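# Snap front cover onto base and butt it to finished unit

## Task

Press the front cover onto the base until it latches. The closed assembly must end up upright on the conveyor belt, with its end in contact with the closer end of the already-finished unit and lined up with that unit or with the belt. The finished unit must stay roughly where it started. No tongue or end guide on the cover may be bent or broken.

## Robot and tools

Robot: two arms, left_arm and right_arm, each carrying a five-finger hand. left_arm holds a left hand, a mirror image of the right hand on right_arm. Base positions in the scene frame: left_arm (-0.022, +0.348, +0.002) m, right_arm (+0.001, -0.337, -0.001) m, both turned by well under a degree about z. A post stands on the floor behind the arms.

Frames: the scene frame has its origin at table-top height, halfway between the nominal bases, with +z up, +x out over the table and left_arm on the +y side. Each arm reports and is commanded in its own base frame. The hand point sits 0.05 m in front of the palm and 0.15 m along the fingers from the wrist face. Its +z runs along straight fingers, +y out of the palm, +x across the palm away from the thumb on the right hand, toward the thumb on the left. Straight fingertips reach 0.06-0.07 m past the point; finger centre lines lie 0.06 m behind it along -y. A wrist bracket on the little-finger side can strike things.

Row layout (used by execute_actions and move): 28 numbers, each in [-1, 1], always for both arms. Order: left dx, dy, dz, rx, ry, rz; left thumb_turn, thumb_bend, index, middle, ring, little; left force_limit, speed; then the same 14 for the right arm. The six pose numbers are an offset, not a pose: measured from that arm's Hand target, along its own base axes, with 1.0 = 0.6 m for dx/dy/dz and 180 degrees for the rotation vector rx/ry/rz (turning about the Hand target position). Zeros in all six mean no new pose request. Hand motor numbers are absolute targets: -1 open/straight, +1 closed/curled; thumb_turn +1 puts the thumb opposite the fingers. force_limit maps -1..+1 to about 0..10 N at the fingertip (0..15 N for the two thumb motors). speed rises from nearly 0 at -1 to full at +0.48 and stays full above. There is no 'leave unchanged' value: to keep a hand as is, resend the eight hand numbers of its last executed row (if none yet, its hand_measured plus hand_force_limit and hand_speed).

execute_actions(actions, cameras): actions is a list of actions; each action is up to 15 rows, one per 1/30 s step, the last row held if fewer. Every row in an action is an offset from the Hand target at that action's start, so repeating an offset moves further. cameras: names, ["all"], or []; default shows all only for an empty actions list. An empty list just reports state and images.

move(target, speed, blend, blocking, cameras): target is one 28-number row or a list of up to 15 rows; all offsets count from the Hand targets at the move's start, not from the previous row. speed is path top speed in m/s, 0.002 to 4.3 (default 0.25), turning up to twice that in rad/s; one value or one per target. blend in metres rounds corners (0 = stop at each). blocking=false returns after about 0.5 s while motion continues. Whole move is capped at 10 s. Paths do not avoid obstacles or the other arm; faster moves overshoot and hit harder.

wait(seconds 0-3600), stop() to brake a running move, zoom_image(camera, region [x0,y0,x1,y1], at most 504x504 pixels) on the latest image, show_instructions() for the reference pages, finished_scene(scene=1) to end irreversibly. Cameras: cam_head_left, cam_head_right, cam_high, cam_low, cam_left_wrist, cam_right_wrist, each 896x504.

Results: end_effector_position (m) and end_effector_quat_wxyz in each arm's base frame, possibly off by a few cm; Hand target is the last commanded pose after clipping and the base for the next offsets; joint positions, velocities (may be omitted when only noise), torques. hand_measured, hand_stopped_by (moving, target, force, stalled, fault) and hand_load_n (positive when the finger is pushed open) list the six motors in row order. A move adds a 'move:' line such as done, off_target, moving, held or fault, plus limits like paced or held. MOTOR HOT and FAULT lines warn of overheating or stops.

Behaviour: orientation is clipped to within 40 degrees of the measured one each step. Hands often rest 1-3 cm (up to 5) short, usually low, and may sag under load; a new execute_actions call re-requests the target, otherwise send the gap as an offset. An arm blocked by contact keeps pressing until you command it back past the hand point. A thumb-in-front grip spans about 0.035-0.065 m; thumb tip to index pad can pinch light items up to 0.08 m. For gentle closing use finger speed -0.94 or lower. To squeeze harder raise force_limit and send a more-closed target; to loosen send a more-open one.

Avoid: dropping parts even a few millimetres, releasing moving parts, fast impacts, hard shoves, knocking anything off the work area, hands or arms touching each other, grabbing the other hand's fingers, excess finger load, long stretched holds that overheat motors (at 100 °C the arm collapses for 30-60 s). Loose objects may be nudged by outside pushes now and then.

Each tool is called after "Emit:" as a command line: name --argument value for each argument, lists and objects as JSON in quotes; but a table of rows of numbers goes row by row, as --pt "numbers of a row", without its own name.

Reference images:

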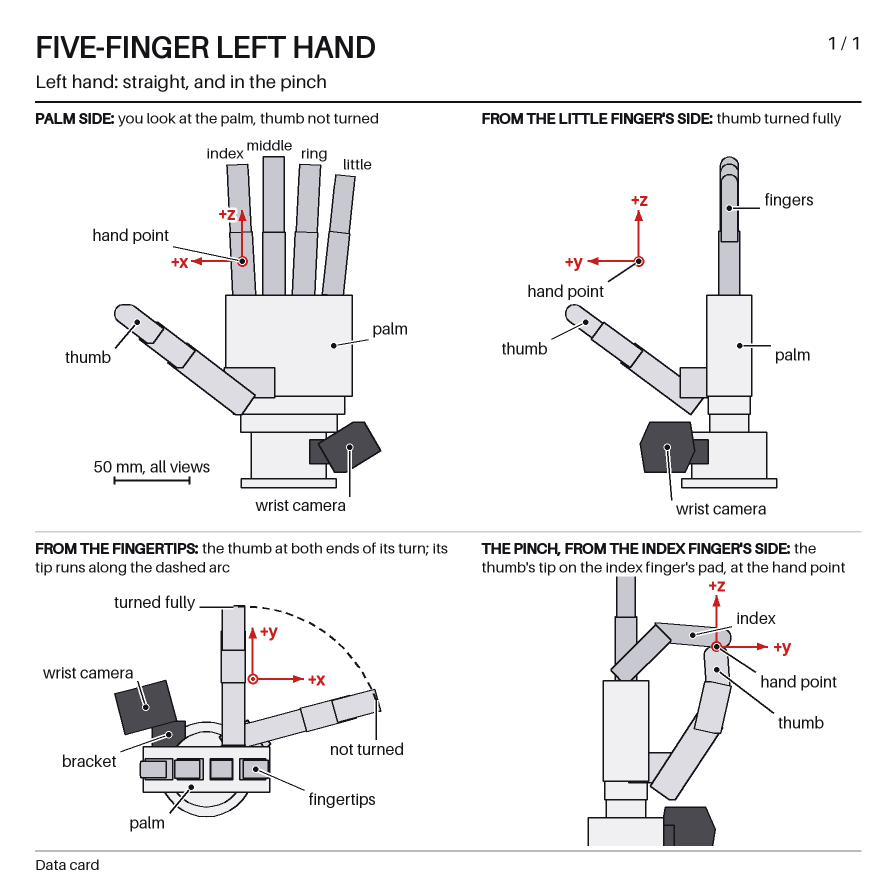

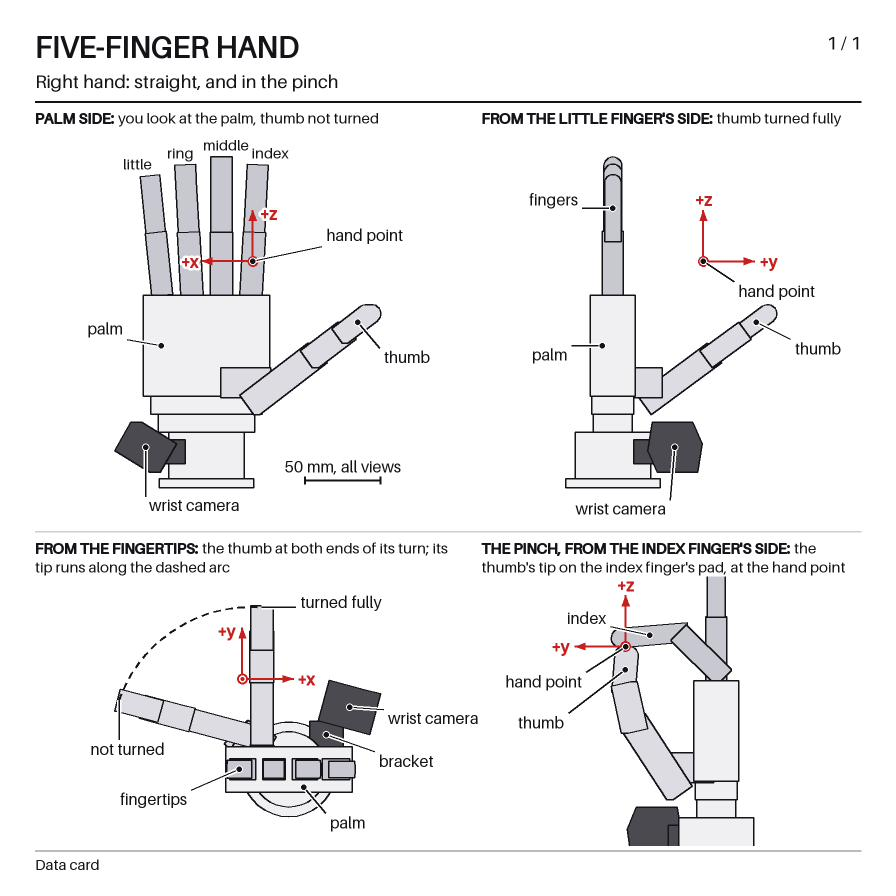

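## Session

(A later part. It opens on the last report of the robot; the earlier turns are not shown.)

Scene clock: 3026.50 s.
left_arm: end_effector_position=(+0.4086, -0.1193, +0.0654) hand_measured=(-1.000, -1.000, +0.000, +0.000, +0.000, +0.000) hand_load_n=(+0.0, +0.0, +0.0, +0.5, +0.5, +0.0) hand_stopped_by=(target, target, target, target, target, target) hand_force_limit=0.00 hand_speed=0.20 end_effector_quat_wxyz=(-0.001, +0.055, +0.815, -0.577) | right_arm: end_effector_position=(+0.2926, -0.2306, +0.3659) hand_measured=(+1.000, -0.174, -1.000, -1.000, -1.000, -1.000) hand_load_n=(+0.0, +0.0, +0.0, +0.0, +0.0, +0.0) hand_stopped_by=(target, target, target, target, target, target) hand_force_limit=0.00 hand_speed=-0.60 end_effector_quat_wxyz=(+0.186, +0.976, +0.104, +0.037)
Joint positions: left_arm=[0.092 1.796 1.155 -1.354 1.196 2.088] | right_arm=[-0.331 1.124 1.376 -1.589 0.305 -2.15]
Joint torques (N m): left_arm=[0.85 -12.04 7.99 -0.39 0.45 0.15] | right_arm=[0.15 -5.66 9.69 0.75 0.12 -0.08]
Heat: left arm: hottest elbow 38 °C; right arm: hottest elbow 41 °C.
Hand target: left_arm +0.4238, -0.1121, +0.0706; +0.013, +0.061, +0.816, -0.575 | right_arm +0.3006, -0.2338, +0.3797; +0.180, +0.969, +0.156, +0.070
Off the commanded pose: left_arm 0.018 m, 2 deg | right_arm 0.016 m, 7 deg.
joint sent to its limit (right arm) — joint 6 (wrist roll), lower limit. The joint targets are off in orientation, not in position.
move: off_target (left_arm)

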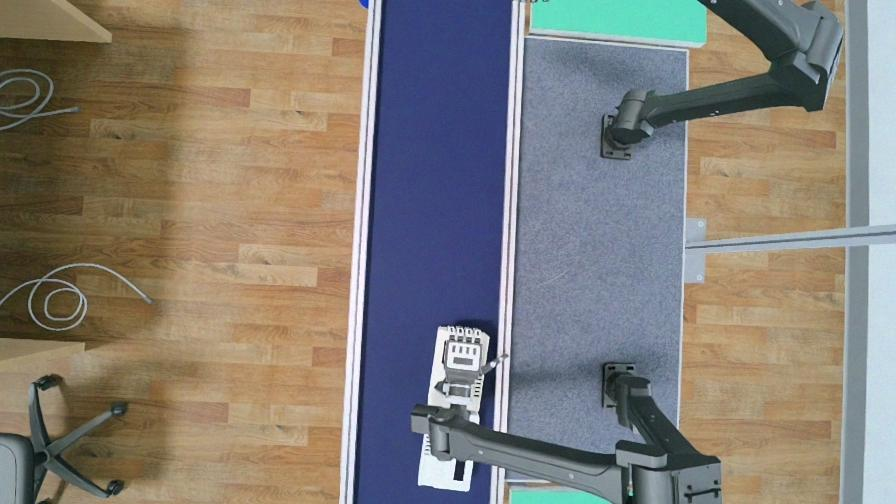

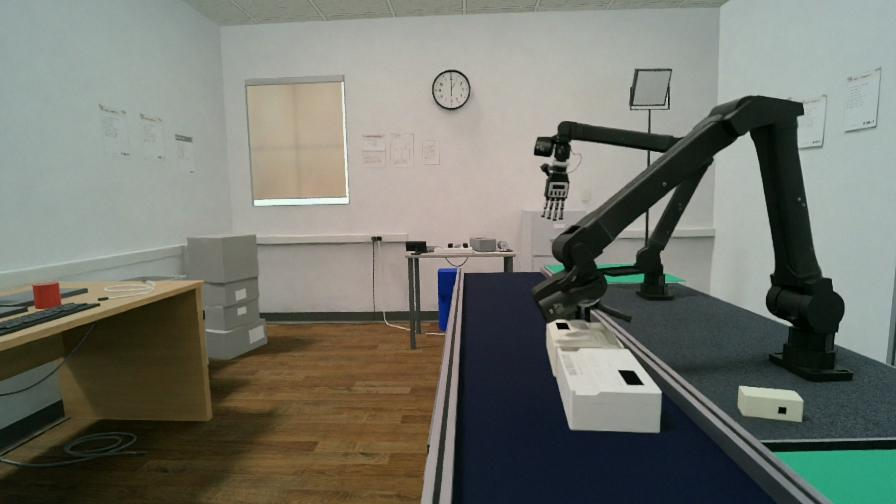

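Emit:
zoom_image --camera "cam_high" --region '[400, 390, 500, 500]'

Emit:
wait --seconds 0.1 --cameras '["cam_head_left","cam_left_wrist","cam_head_right"]'

Scaled by 4.582 from the camera's image (finer frame: 1280x720).

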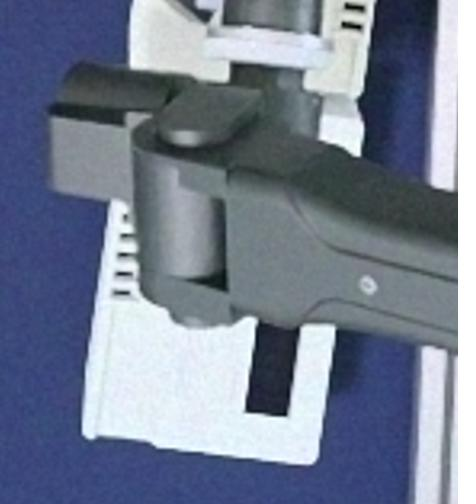

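Scene clock: 3033.23 s.
left_arm: end_effector_position=(+0.4086, -0.1193, +0.0653) hand_measured=(-1.000, -1.000, +0.000, +0.000, +0.000, +0.000) hand_load_n=(-0.5, +0.0, +0.0, +0.5, +0.5, +0.0) hand_stopped_by=(target, target, target, target, target, target) hand_force_limit=0.00 hand_speed=0.20 end_effector_quat_wxyz=(+0.000, +0.055, +0.815, -0.577) | right_arm: end_effector_position=(+0.2926, -0.2306, +0.3659) hand_measured=(+1.000, -0.174, -1.000, -1.000, -1.000, -1.000) hand_load_n=(+0.0, +0.0, +0.0, +0.0, +0.0, +0.0) hand_stopped_by=(target, target, target, target, target, target) hand_force_limit=0.00 hand_speed=-0.60 end_effector_quat_wxyz=(+0.186, +0.976, +0.104, +0.037)
Joint positions: left_arm=[0.092 1.796 1.155 -1.354 1.196 2.089] | right_arm=[-0.331 1.124 1.376 -1.589 0.305 -2.15]
Joint torques (N m): left_arm=[0.79 -12.04 8.05 -0.4 0.45 0.13] | right_arm=[0.15 -5.66 9.69 0.75 0.13 -0.08]
Heat: left arm: hottest elbow 39 °C; right arm: hottest elbow 41 °C.
Hand target: left_arm +0.4238, -0.1121, +0.0706; +0.013, +0.061, +0.816, -0.575 | right_arm +0.3006, -0.2338, +0.3797; +0.180, +0.969, +0.156, +0.070
Off the commanded pose: left_arm 0.017 m, 2 deg | right_arm 0.016 m, 7 deg.
wait: 0.10 s; at rest from the start
Images, in order (width x height): cam_head_left 896x504, cam_head_right 896x504, cam_left_wrist 896x504.

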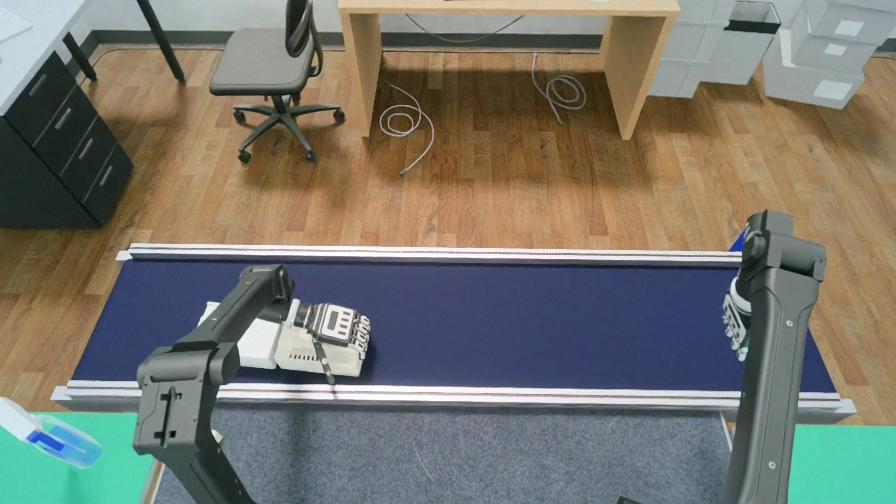

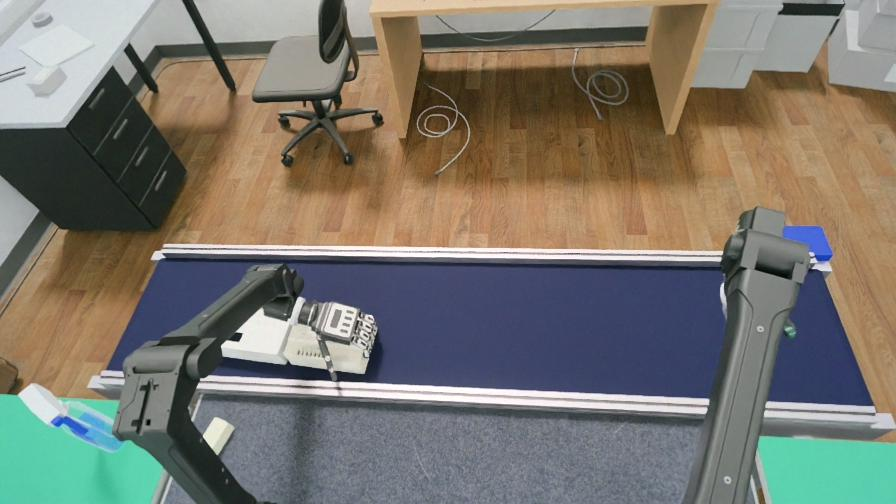

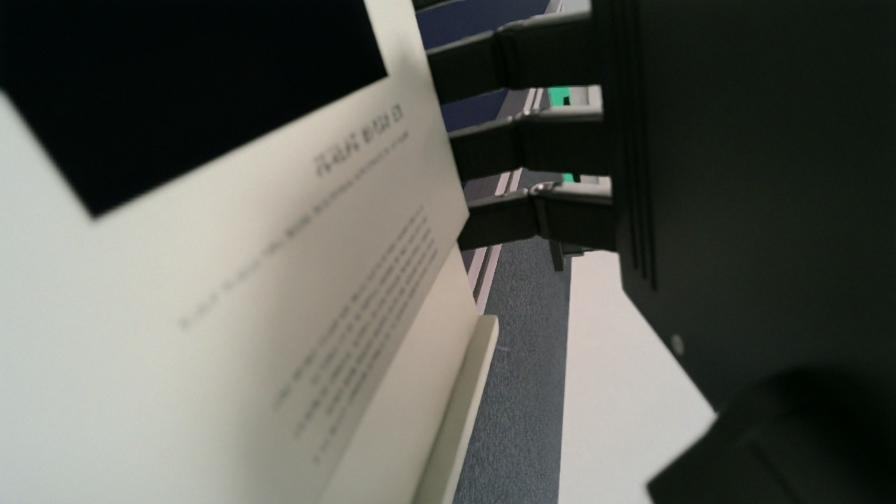

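Emit:
zoom_image --camera "cam_head_left" --region '[190, 290, 390, 400]'

Emit:
zoom_image --camera "cam_head_right" --region '[210, 290, 400, 395]'

Scaled by 2.520 from the camera's image (finer frame: 1280x720).

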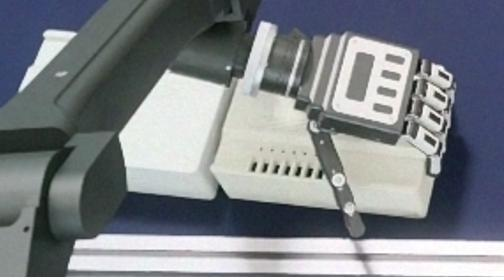

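Scaled by 2.653 from the camera's image (finer frame: 1280x720).

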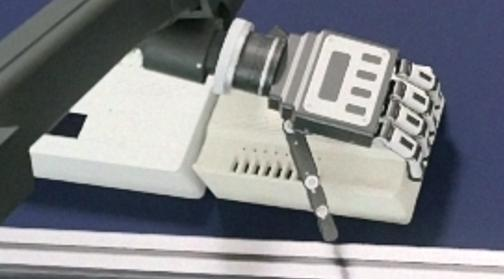

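Emit:
wait --seconds 0.1 --cameras '["cam_high","cam_head_left","cam_head_right"]'

Emit:
zoom_image --camera "cam_high" --region '[460, 390, 500, 430]'

Emit:
zoom_image --camera "cam_head_left" --region '[240, 330, 320, 390]'

Emit:
zoom_image --camera "cam_high" --region '[410, 370, 450, 420]'

Scene clock: 3041.33 s.
left_arm: end_effector_position=(+0.4086, -0.1193, +0.0653) hand_measured=(-1.000, -1.000, +0.000, +0.000, +0.000, +0.000) hand_load_n=(-0.5, +0.0, +0.0, +0.5, +0.5, +0.0) hand_stopped_by=(target, target, target, target, target, target) hand_force_limit=0.00 hand_speed=0.20 end_effector_quat_wxyz=(+0.000, +0.055, +0.815, -0.577) | right_arm: end_effector_position=(+0.2926, -0.2306, +0.3659) hand_measured=(+1.000, -0.174, -1.000, -1.000, -1.000, -1.000) hand_load_n=(+0.0, +0.0, +0.0, +0.0, +0.0, +0.0) hand_stopped_by=(target, target, target, target, target, target) hand_force_limit=0.00 hand_speed=-0.60 end_effector_quat_wxyz=(+0.186, +0.976, +0.104, +0.037)
Joint positions: left_arm=[0.092 1.796 1.155 -1.354 1.196 2.089] | right_arm=[-0.331 1.124 1.376 -1.589 0.305 -2.15]
Joint torques (N m): left_arm=[0.73 -11.52 8.02 -0.44 0.44 0.16] | right_arm=[0.15 -5.66 9.7 0.75 0.12 -0.08]
Heat: left arm: hottest elbow 39 °C; right arm: hottest elbow 41 °C.
Hand target: left_arm +0.4238, -0.1121, +0.0706; +0.013, +0.061, +0.816, -0.575 | right_arm +0.3006, -0.2338, +0.3797; +0.180, +0.969, +0.156, +0.070
Off the commanded pose: left_arm 0.017 m, 2 deg | right_arm 0.016 m, 7 deg.
wait: 0.10 s; at rest from the start
Images, in order (width x height): cam_head_left 896x504, cam_head_right 896x504, cam_high 896x504.

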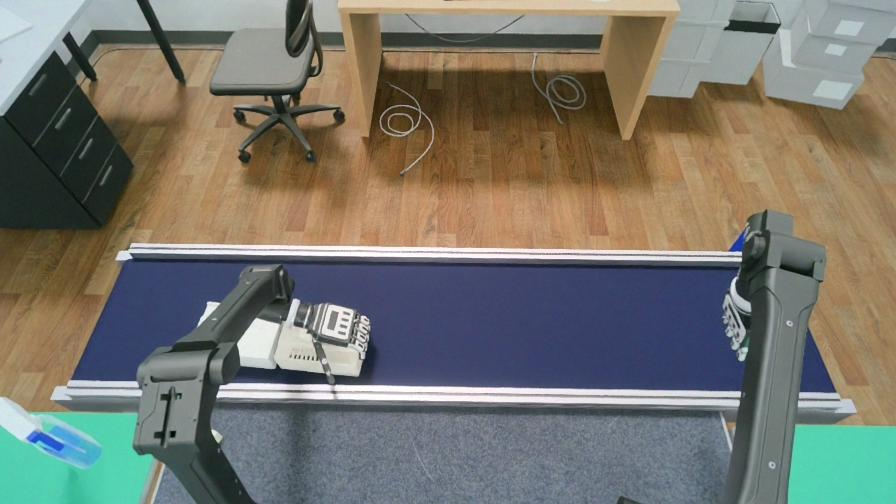

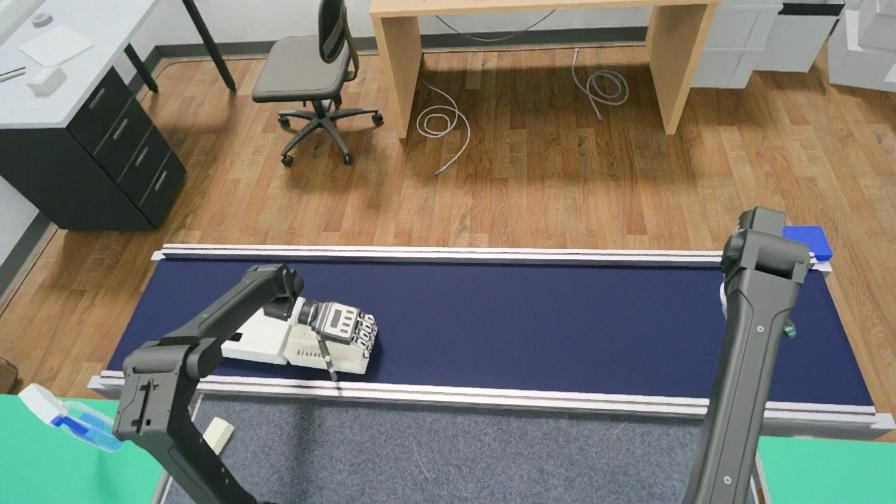

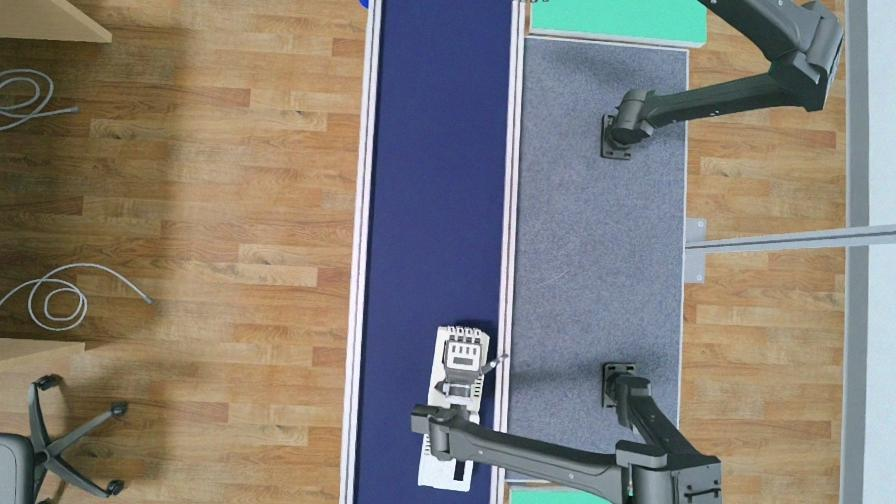

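Scaled by 12.600 from the camera's image (finer frame: 1280x720).

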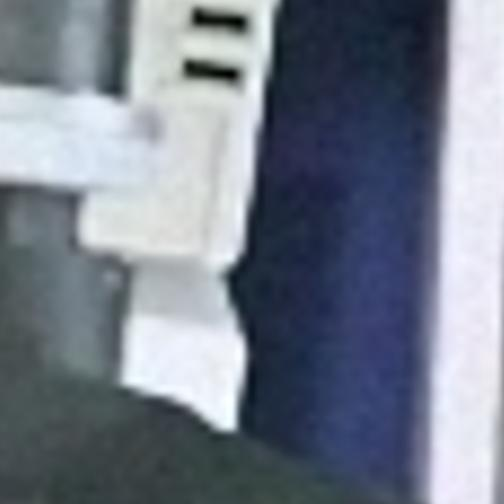

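Scaled by 6.300 from the camera's image (finer frame: 1280x720).

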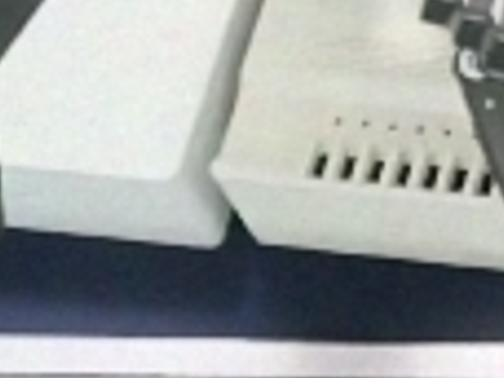

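Scaled by 10.080 from the camera's image (finer frame: 1280x720).

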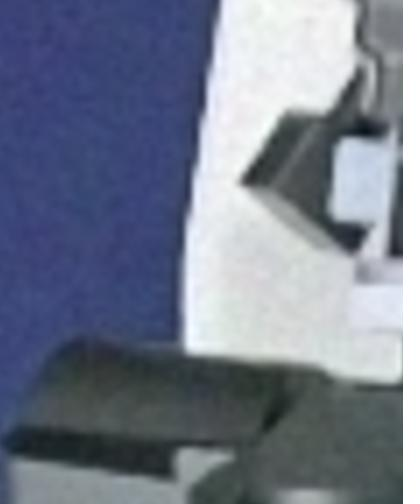

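Emit:
move --pt "0.0 -0.033 0.0 0 0 0 -1 -1 0 0 0 0 0 0.2 0 0 0 0 0 0 1 -0.17 -1 -1 -1 -1 0.0 -0.6" --pt "0.012 -0.033 0.0 0 0 0.012 -1 -1 0 0 0 0 0 0.2 0 0 0 0 0 0 1 -0.17 -1 -1 -1 -1 0.0 -0.6" --speed 0.04 --cameras '["cam_high"]'

Emit:
zoom_image --camera "cam_high" --region '[420, 310, 510, 390]'

Scene clock: 3054.30 s.
left_arm: end_effector_position=(+0.4289, -0.1302, +0.0641) hand_measured=(-1.000, -1.000, +0.000, +0.000, +0.000, +0.000) hand_load_n=(-0.5, +0.0, +0.0, +0.0, +0.0, +0.0) hand_stopped_by=(target, target, target, target, target, target) hand_force_limit=0.00 hand_speed=0.20 end_effector_quat_wxyz=(+0.017, +0.043, +0.817, -0.575) | right_arm: end_effector_position=(+0.2926, -0.2306, +0.3659) hand_measured=(+1.000, -0.174, -1.000, -1.000, -1.000, -1.000) hand_load_n=(+0.0, +0.0, +0.0, +0.0, +0.0, +0.0) hand_stopped_by=(target, target, target, target, target, target) hand_force_limit=0.00 hand_speed=-0.60 end_effector_quat_wxyz=(+0.186, +0.976, +0.104, +0.037)
Joint positions: left_arm=[0.068 1.786 1.155 -1.186 1.214 1.917] | right_arm=[-0.331 1.124 1.376 -1.589 0.305 -2.15]
Joint torques (N m): left_arm=[-0.38 -13.98 5.68 0.79 0.77 -0.16] | right_arm=[0.15 -5.66 9.69 0.75 0.12 -0.08]
Heat: left arm: hottest elbow 40 °C; right arm: hottest elbow 41 °C.
Hand target: left_arm +0.4310, -0.1319, +0.0706; +0.024, +0.046, +0.817, -0.575 | right_arm +0.3006, -0.2338, +0.3797; +0.180, +0.969, +0.156, +0.070
Off the commanded pose: left_arm 0.007 m, 1 deg | right_arm 0.016 m, 7 deg.
joint sent to its limit (right arm) — joint 6 (wrist roll), lower limit. The joint targets are off in orientation, not in position.
move: done

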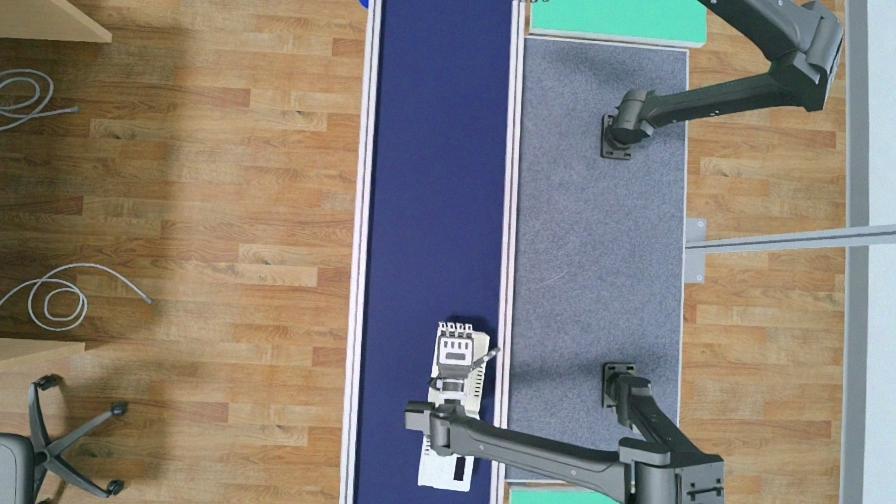

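Scaled by 5.600 from the camera's image (finer frame: 1280x720).

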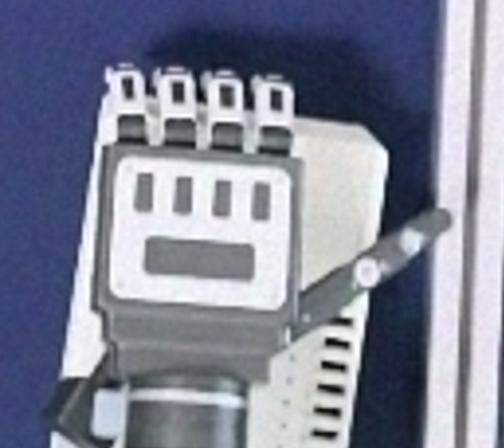

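Emit:
move --pt "-0.018 0.0 0.0 0 0 -0.009 -1 -1 0 0 0 0 0 0.2 0 0 0 0 0 0 1 -0.17 -1 -1 -1 -1 0.0 -0.6" --pt "-0.018 0.035 0.0 0 0 -0.009 -1 -1 0 0 0 0 0 0.2 0 0 0 0 0 0 1 -0.17 -1 -1 -1 -1 0.0 -0.6" --speed 0.03 --cameras '["cam_high","cam_head_left"]'

Emit:
zoom_image --camera "cam_high" --region '[420, 310, 510, 430]'

Emit:
zoom_image --camera "cam_head_left" --region '[240, 330, 320, 390]'

Scene clock: 3062.63 s.
left_arm: end_effector_position=(+0.4106, -0.1185, +0.0683) hand_measured=(-1.000, -1.000, +0.000, +0.000, +0.000, +0.000) hand_load_n=(+0.0, +0.0, +0.0, +1.0, +0.5, +0.0) hand_stopped_by=(target, target, target, target, target, target) hand_force_limit=0.00 hand_speed=0.20 end_effector_quat_wxyz=(+0.008, +0.056, +0.815, -0.577) | right_arm: end_effector_position=(+0.2926, -0.2306, +0.3659) hand_measured=(+1.000, -0.174, -1.000, -1.000, -1.000, -1.000) hand_load_n=(+0.0, +0.0, +0.0, +0.0, +0.0, +0.0) hand_stopped_by=(target, target, target, target, target, target) hand_force_limit=0.00 hand_speed=-0.60 end_effector_quat_wxyz=(+0.186, +0.976, +0.104, +0.037)
Joint positions: left_arm=[0.095 1.783 1.15 -1.336 1.199 2.078] | right_arm=[-0.331 1.124 1.376 -1.589 0.305 -2.15]
Joint torques (N m): left_arm=[0.97 -11.52 7.23 -0.47 0.41 0.13] | right_arm=[0.15 -5.66 9.69 0.75 0.12 -0.08]
Heat: left arm: hottest elbow 39 °C; right arm: hottest elbow 41 °C.
Hand target: left_arm +0.4203, -0.1109, +0.0707; +0.015, +0.057, +0.816, -0.575 | right_arm +0.3006, -0.2338, +0.3797; +0.180, +0.969, +0.156, +0.070
Off the commanded pose: left_arm 0.012 m, 1 deg | right_arm 0.016 m, 7 deg.
joint sent to its limit (right arm) — joint 6 (wrist roll), lower limit. The joint targets are off in orientation, not in position.
move: off_target (left_arm)
Images, in order (width x height): cam_head_left 896x504, cam_high 896x504.

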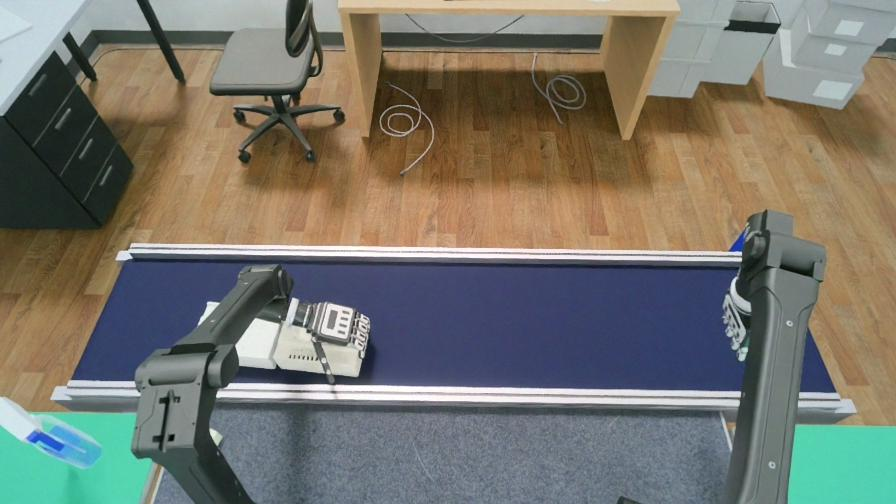

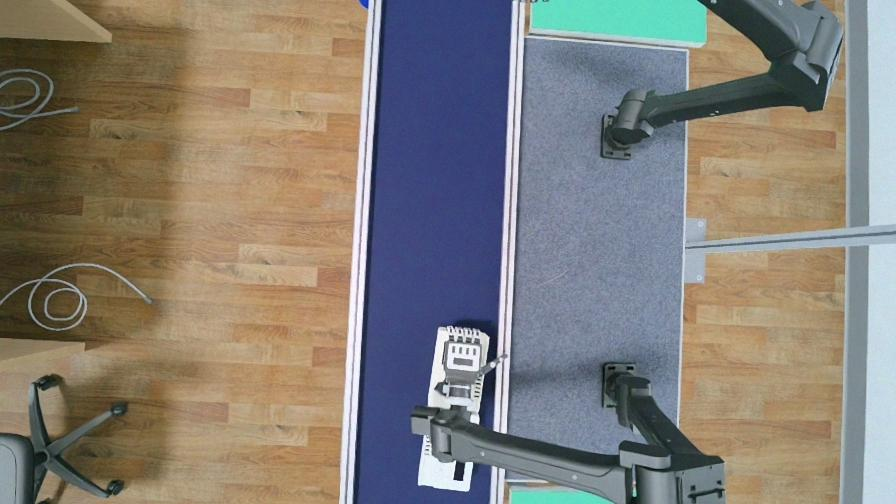

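Scaled by 4.200 from the camera's image (finer frame: 1280x720).

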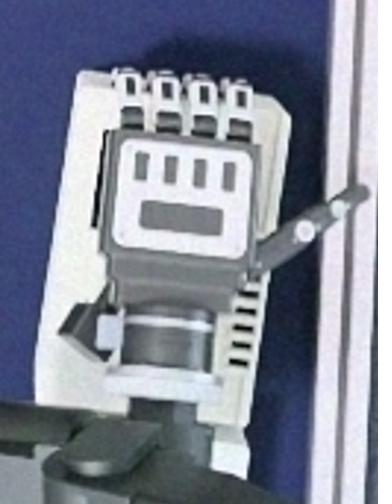

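Scaled by 6.300 from the camera's image (finer frame: 1280x720).

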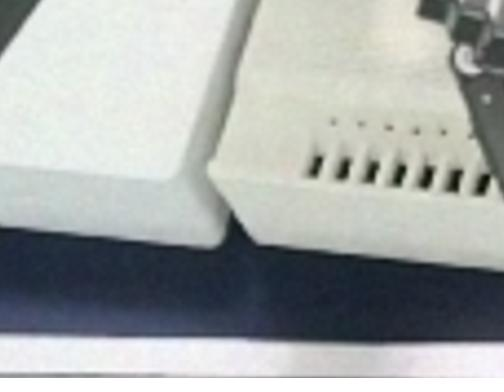

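Emit:
move --target '[0.006,0.026,0.0,0,0,0,-1,-1,0,0,0,0,0,0.2,0,0,0,0,0,0,1,-0.17,-1,-1,-1,-1,0.0,-0.6]' --speed 0.02 --cameras '["cam_high","cam_head_left"]'

Emit:
zoom_image --camera "cam_high" --region '[420, 310, 510, 430]'

Emit:
zoom_image --camera "cam_head_left" --region '[240, 330, 320, 390]'

Scene clock: 3066.93 s.
left_arm: end_effector_position=(+0.4094, -0.1077, +0.0681) hand_measured=(-1.000, -1.000, +0.000, +0.000, +0.000, +0.000) hand_load_n=(-0.5, +0.0, +0.0, +1.5, +1.0, +0.0) hand_stopped_by=(target, target, target, target, target, target) hand_force_limit=0.00 hand_speed=0.20 end_effector_quat_wxyz=(+0.004, +0.053, +0.814, -0.578) | right_arm: end_effector_position=(+0.2926, -0.2306, +0.3659) hand_measured=(+1.000, -0.174, -1.000, -1.000, -1.000, -1.000) hand_load_n=(+0.0, +0.0, +0.0, +0.0, +0.0, +0.0) hand_stopped_by=(target, target, target, target, target, target) hand_force_limit=0.00 hand_speed=-0.60 end_effector_quat_wxyz=(+0.186, +0.976, +0.104, +0.037)
Joint positions: left_arm=[0.12 1.799 1.164 -1.399 1.19 2.137] | right_arm=[-0.331 1.124 1.376 -1.589 0.305 -2.15]
Joint torques (N m): left_arm=[1.26 -11.4 7.87 -0.4 0.14 0.1] | right_arm=[0.21 -5.66 9.69 0.75 0.12 -0.08]
Heat: left arm: hottest elbow 39 °C; right arm: hottest elbow 41 °C.
Hand target: left_arm +0.4238, -0.0953, +0.0706; +0.015, +0.057, +0.816, -0.575 | right_arm +0.3006, -0.2338, +0.3797; +0.180, +0.969, +0.156, +0.070
Off the commanded pose: left_arm 0.019 m, 1 deg | right_arm 0.016 m, 7 deg.
joint sent to its limit (left arm) — joint 6 (wrist roll), upper limit. The joint targets still meet the commanded pose.
joint sent to its limit (right arm) — joint 6 (wrist roll), lower limit. The joint targets are off in orientation, not in position.
move: off_target (left_arm)
Images, in order (width x height): cam_head_left 896x504, cam_high 896x504.

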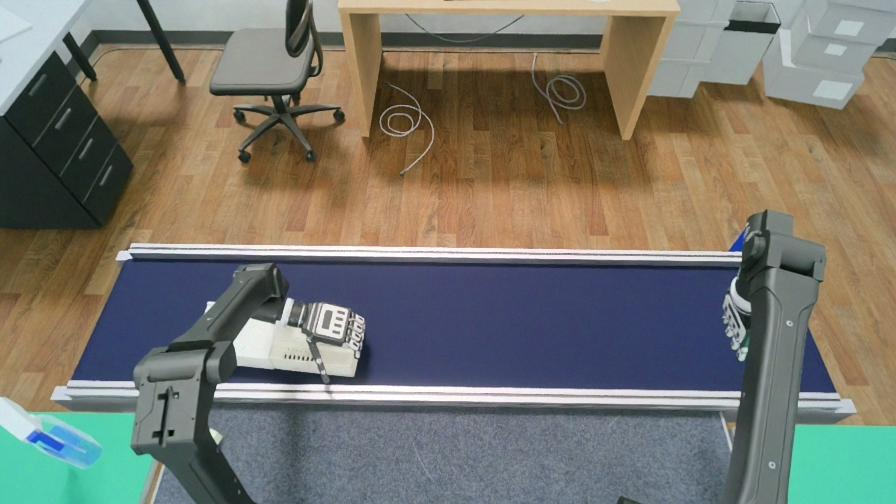

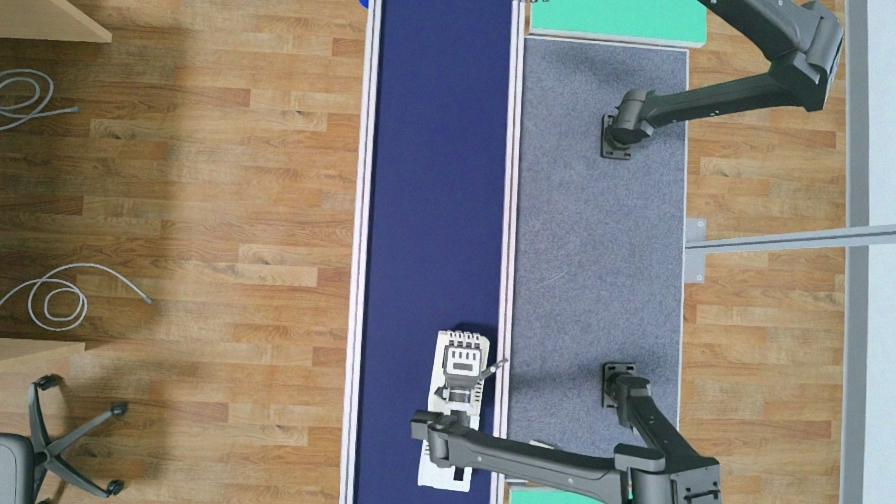

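Scaled by 4.200 from the camera's image (finer frame: 1280x720).

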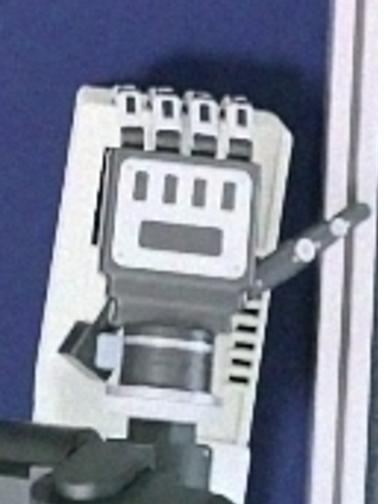

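Scaled by 6.300 from the camera's image (finer frame: 1280x720).

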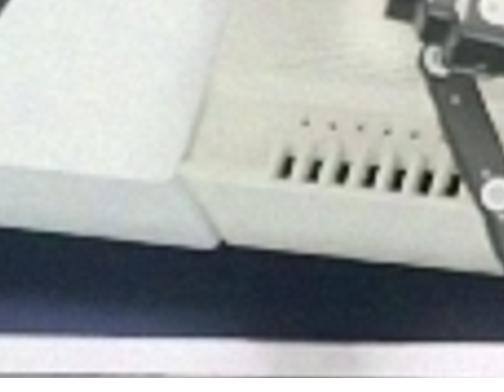

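Emit:
zoom_image --camera "cam_high" --region '[460, 390, 500, 430]'

Emit:
zoom_image --camera "cam_high" --region '[410, 380, 450, 440]'

Emit:
zoom_image --camera "cam_head_left" --region '[200, 290, 320, 390]'

Scaled by 12.600 from the camera's image (finer frame: 1280x720).

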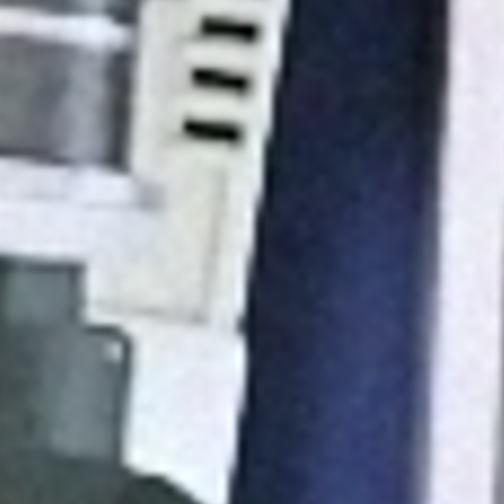

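Scaled by 8.400 from the camera's image (finer frame: 1280x720).

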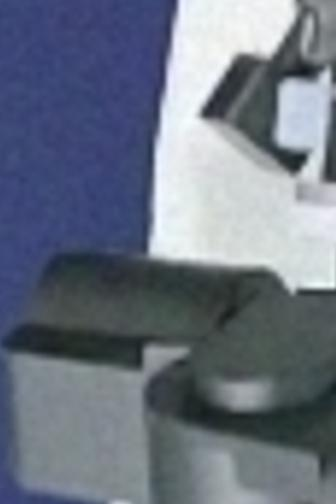

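Scaled by 4.200 from the camera's image (finer frame: 1280x720).

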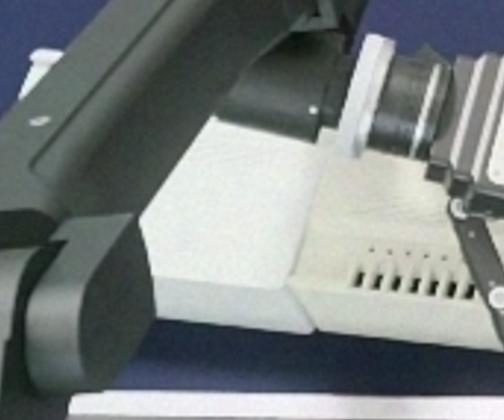

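Emit:
zoom_image --camera "cam_high" --region '[400, 390, 500, 500]'

Emit:
move --pt "-0.005 -0.09 0.0 0 0 0 -1 -1 0 0 0 0 0 0.2 0 0 0 0 0 0 1 -0.17 -1 -1 -1 -1 0.0 -0.6" --pt "-0.005 -0.09 0.15 0 0 0 -1 -1 0 0 0 0 0 0.2 0 0 0 0 0 0 1 -0.17 -1 -1 -1 -1 0.0 -0.6" --speed '[0.04,0.08]' --cameras '["cam_high","cam_head_left","cam_low"]'

Scaled by 4.582 from the camera's image (finer frame: 1280x720).

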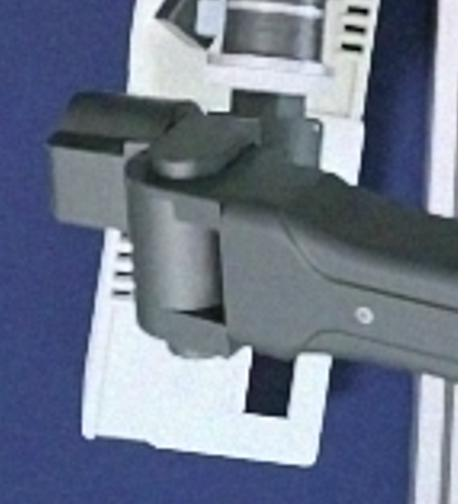

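Scene clock: 3075.87 s.
left_arm: end_effector_position=(+0.4107, -0.1469, +0.1445) hand_measured=(-1.000, -1.000, +0.000, +0.000, +0.000, +0.000) hand_load_n=(+0.0, +0.0, +0.0, +0.0, +0.5, +0.0) hand_stopped_by=(target, target, target, target, target, target) hand_force_limit=0.00 hand_speed=0.20 end_effector_quat_wxyz=(+0.006, +0.050, +0.817, -0.575) | right_arm: end_effector_position=(+0.2926, -0.2306, +0.3659) hand_measured=(+1.000, -0.174, -1.000, -1.000, -1.000, -1.000) hand_load_n=(+0.0, +0.0, +0.0, +0.0, +0.0, +0.0) hand_stopped_by=(target, target, target, target, target, target) hand_force_limit=0.00 hand_speed=-0.60 end_effector_quat_wxyz=(+0.186, +0.976, +0.104, +0.037)
Joint positions: left_arm=[0.031 1.641 1.201 -1.353 1.216 1.877] | right_arm=[-0.331 1.124 1.376 -1.589 0.305 -2.15]
Joint torques (N m): left_arm=[-0.73 -12.16 9.09 -0.06 0.76 -0.1] | right_arm=[0.21 -5.71 9.69 0.75 0.12 -0.08]
Heat: left arm: hottest elbow 39 °C; right arm: hottest elbow 41 °C.
Hand target: left_arm +0.4208, -0.1493, +0.1606; +0.015, +0.057, +0.816, -0.575 | right_arm +0.3006, -0.2338, +0.3797; +0.180, +0.969, +0.156, +0.070
Off the commanded pose: left_arm 0.019 m, 1 deg | right_arm 0.016 m, 7 deg.
joint sent to its limit (right arm) — joint 6 (wrist roll), lower limit. The joint targets are off in orientation, not in position.
move: off_target (left_arm)
Images, in order (width x height): cam_head_left 896x504, cam_high 896x504, cam_low 896x504.

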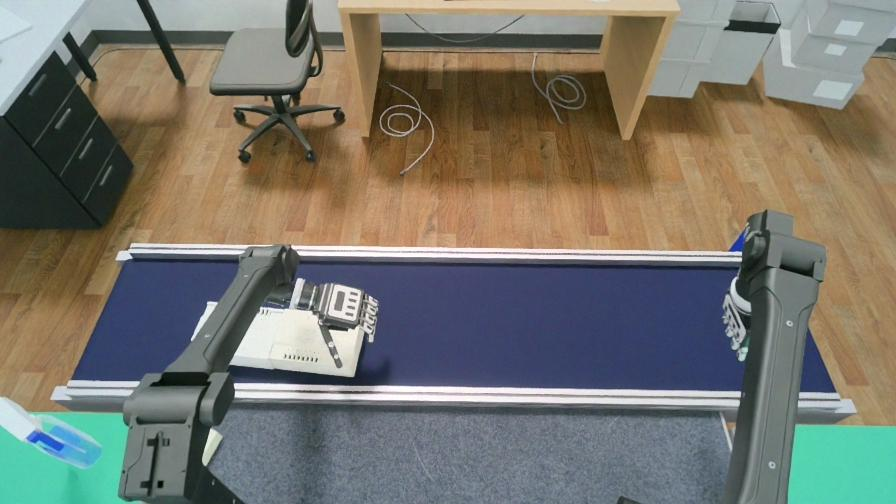

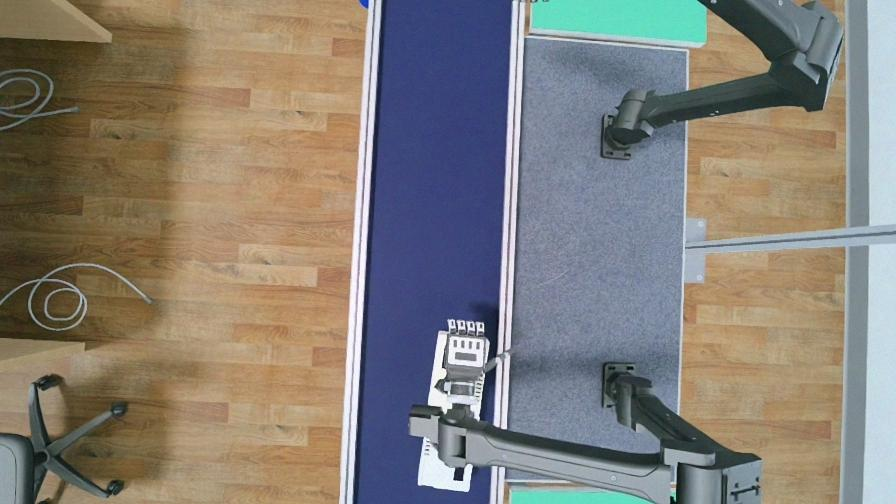

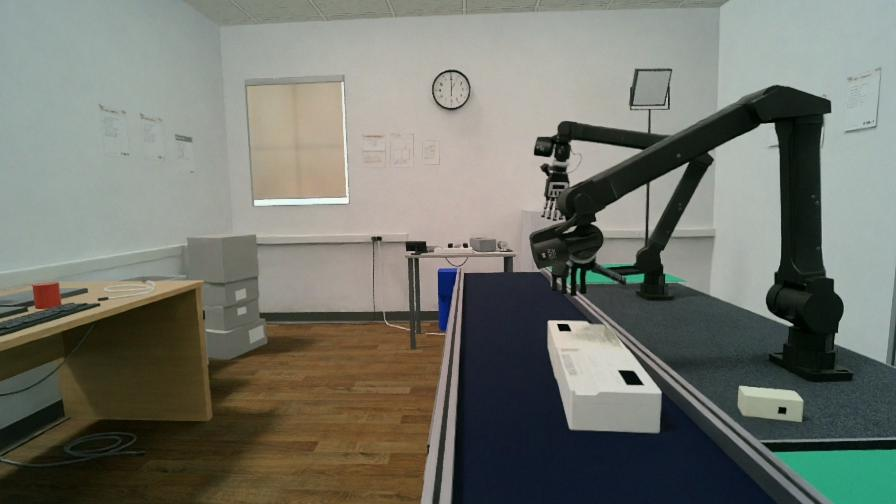

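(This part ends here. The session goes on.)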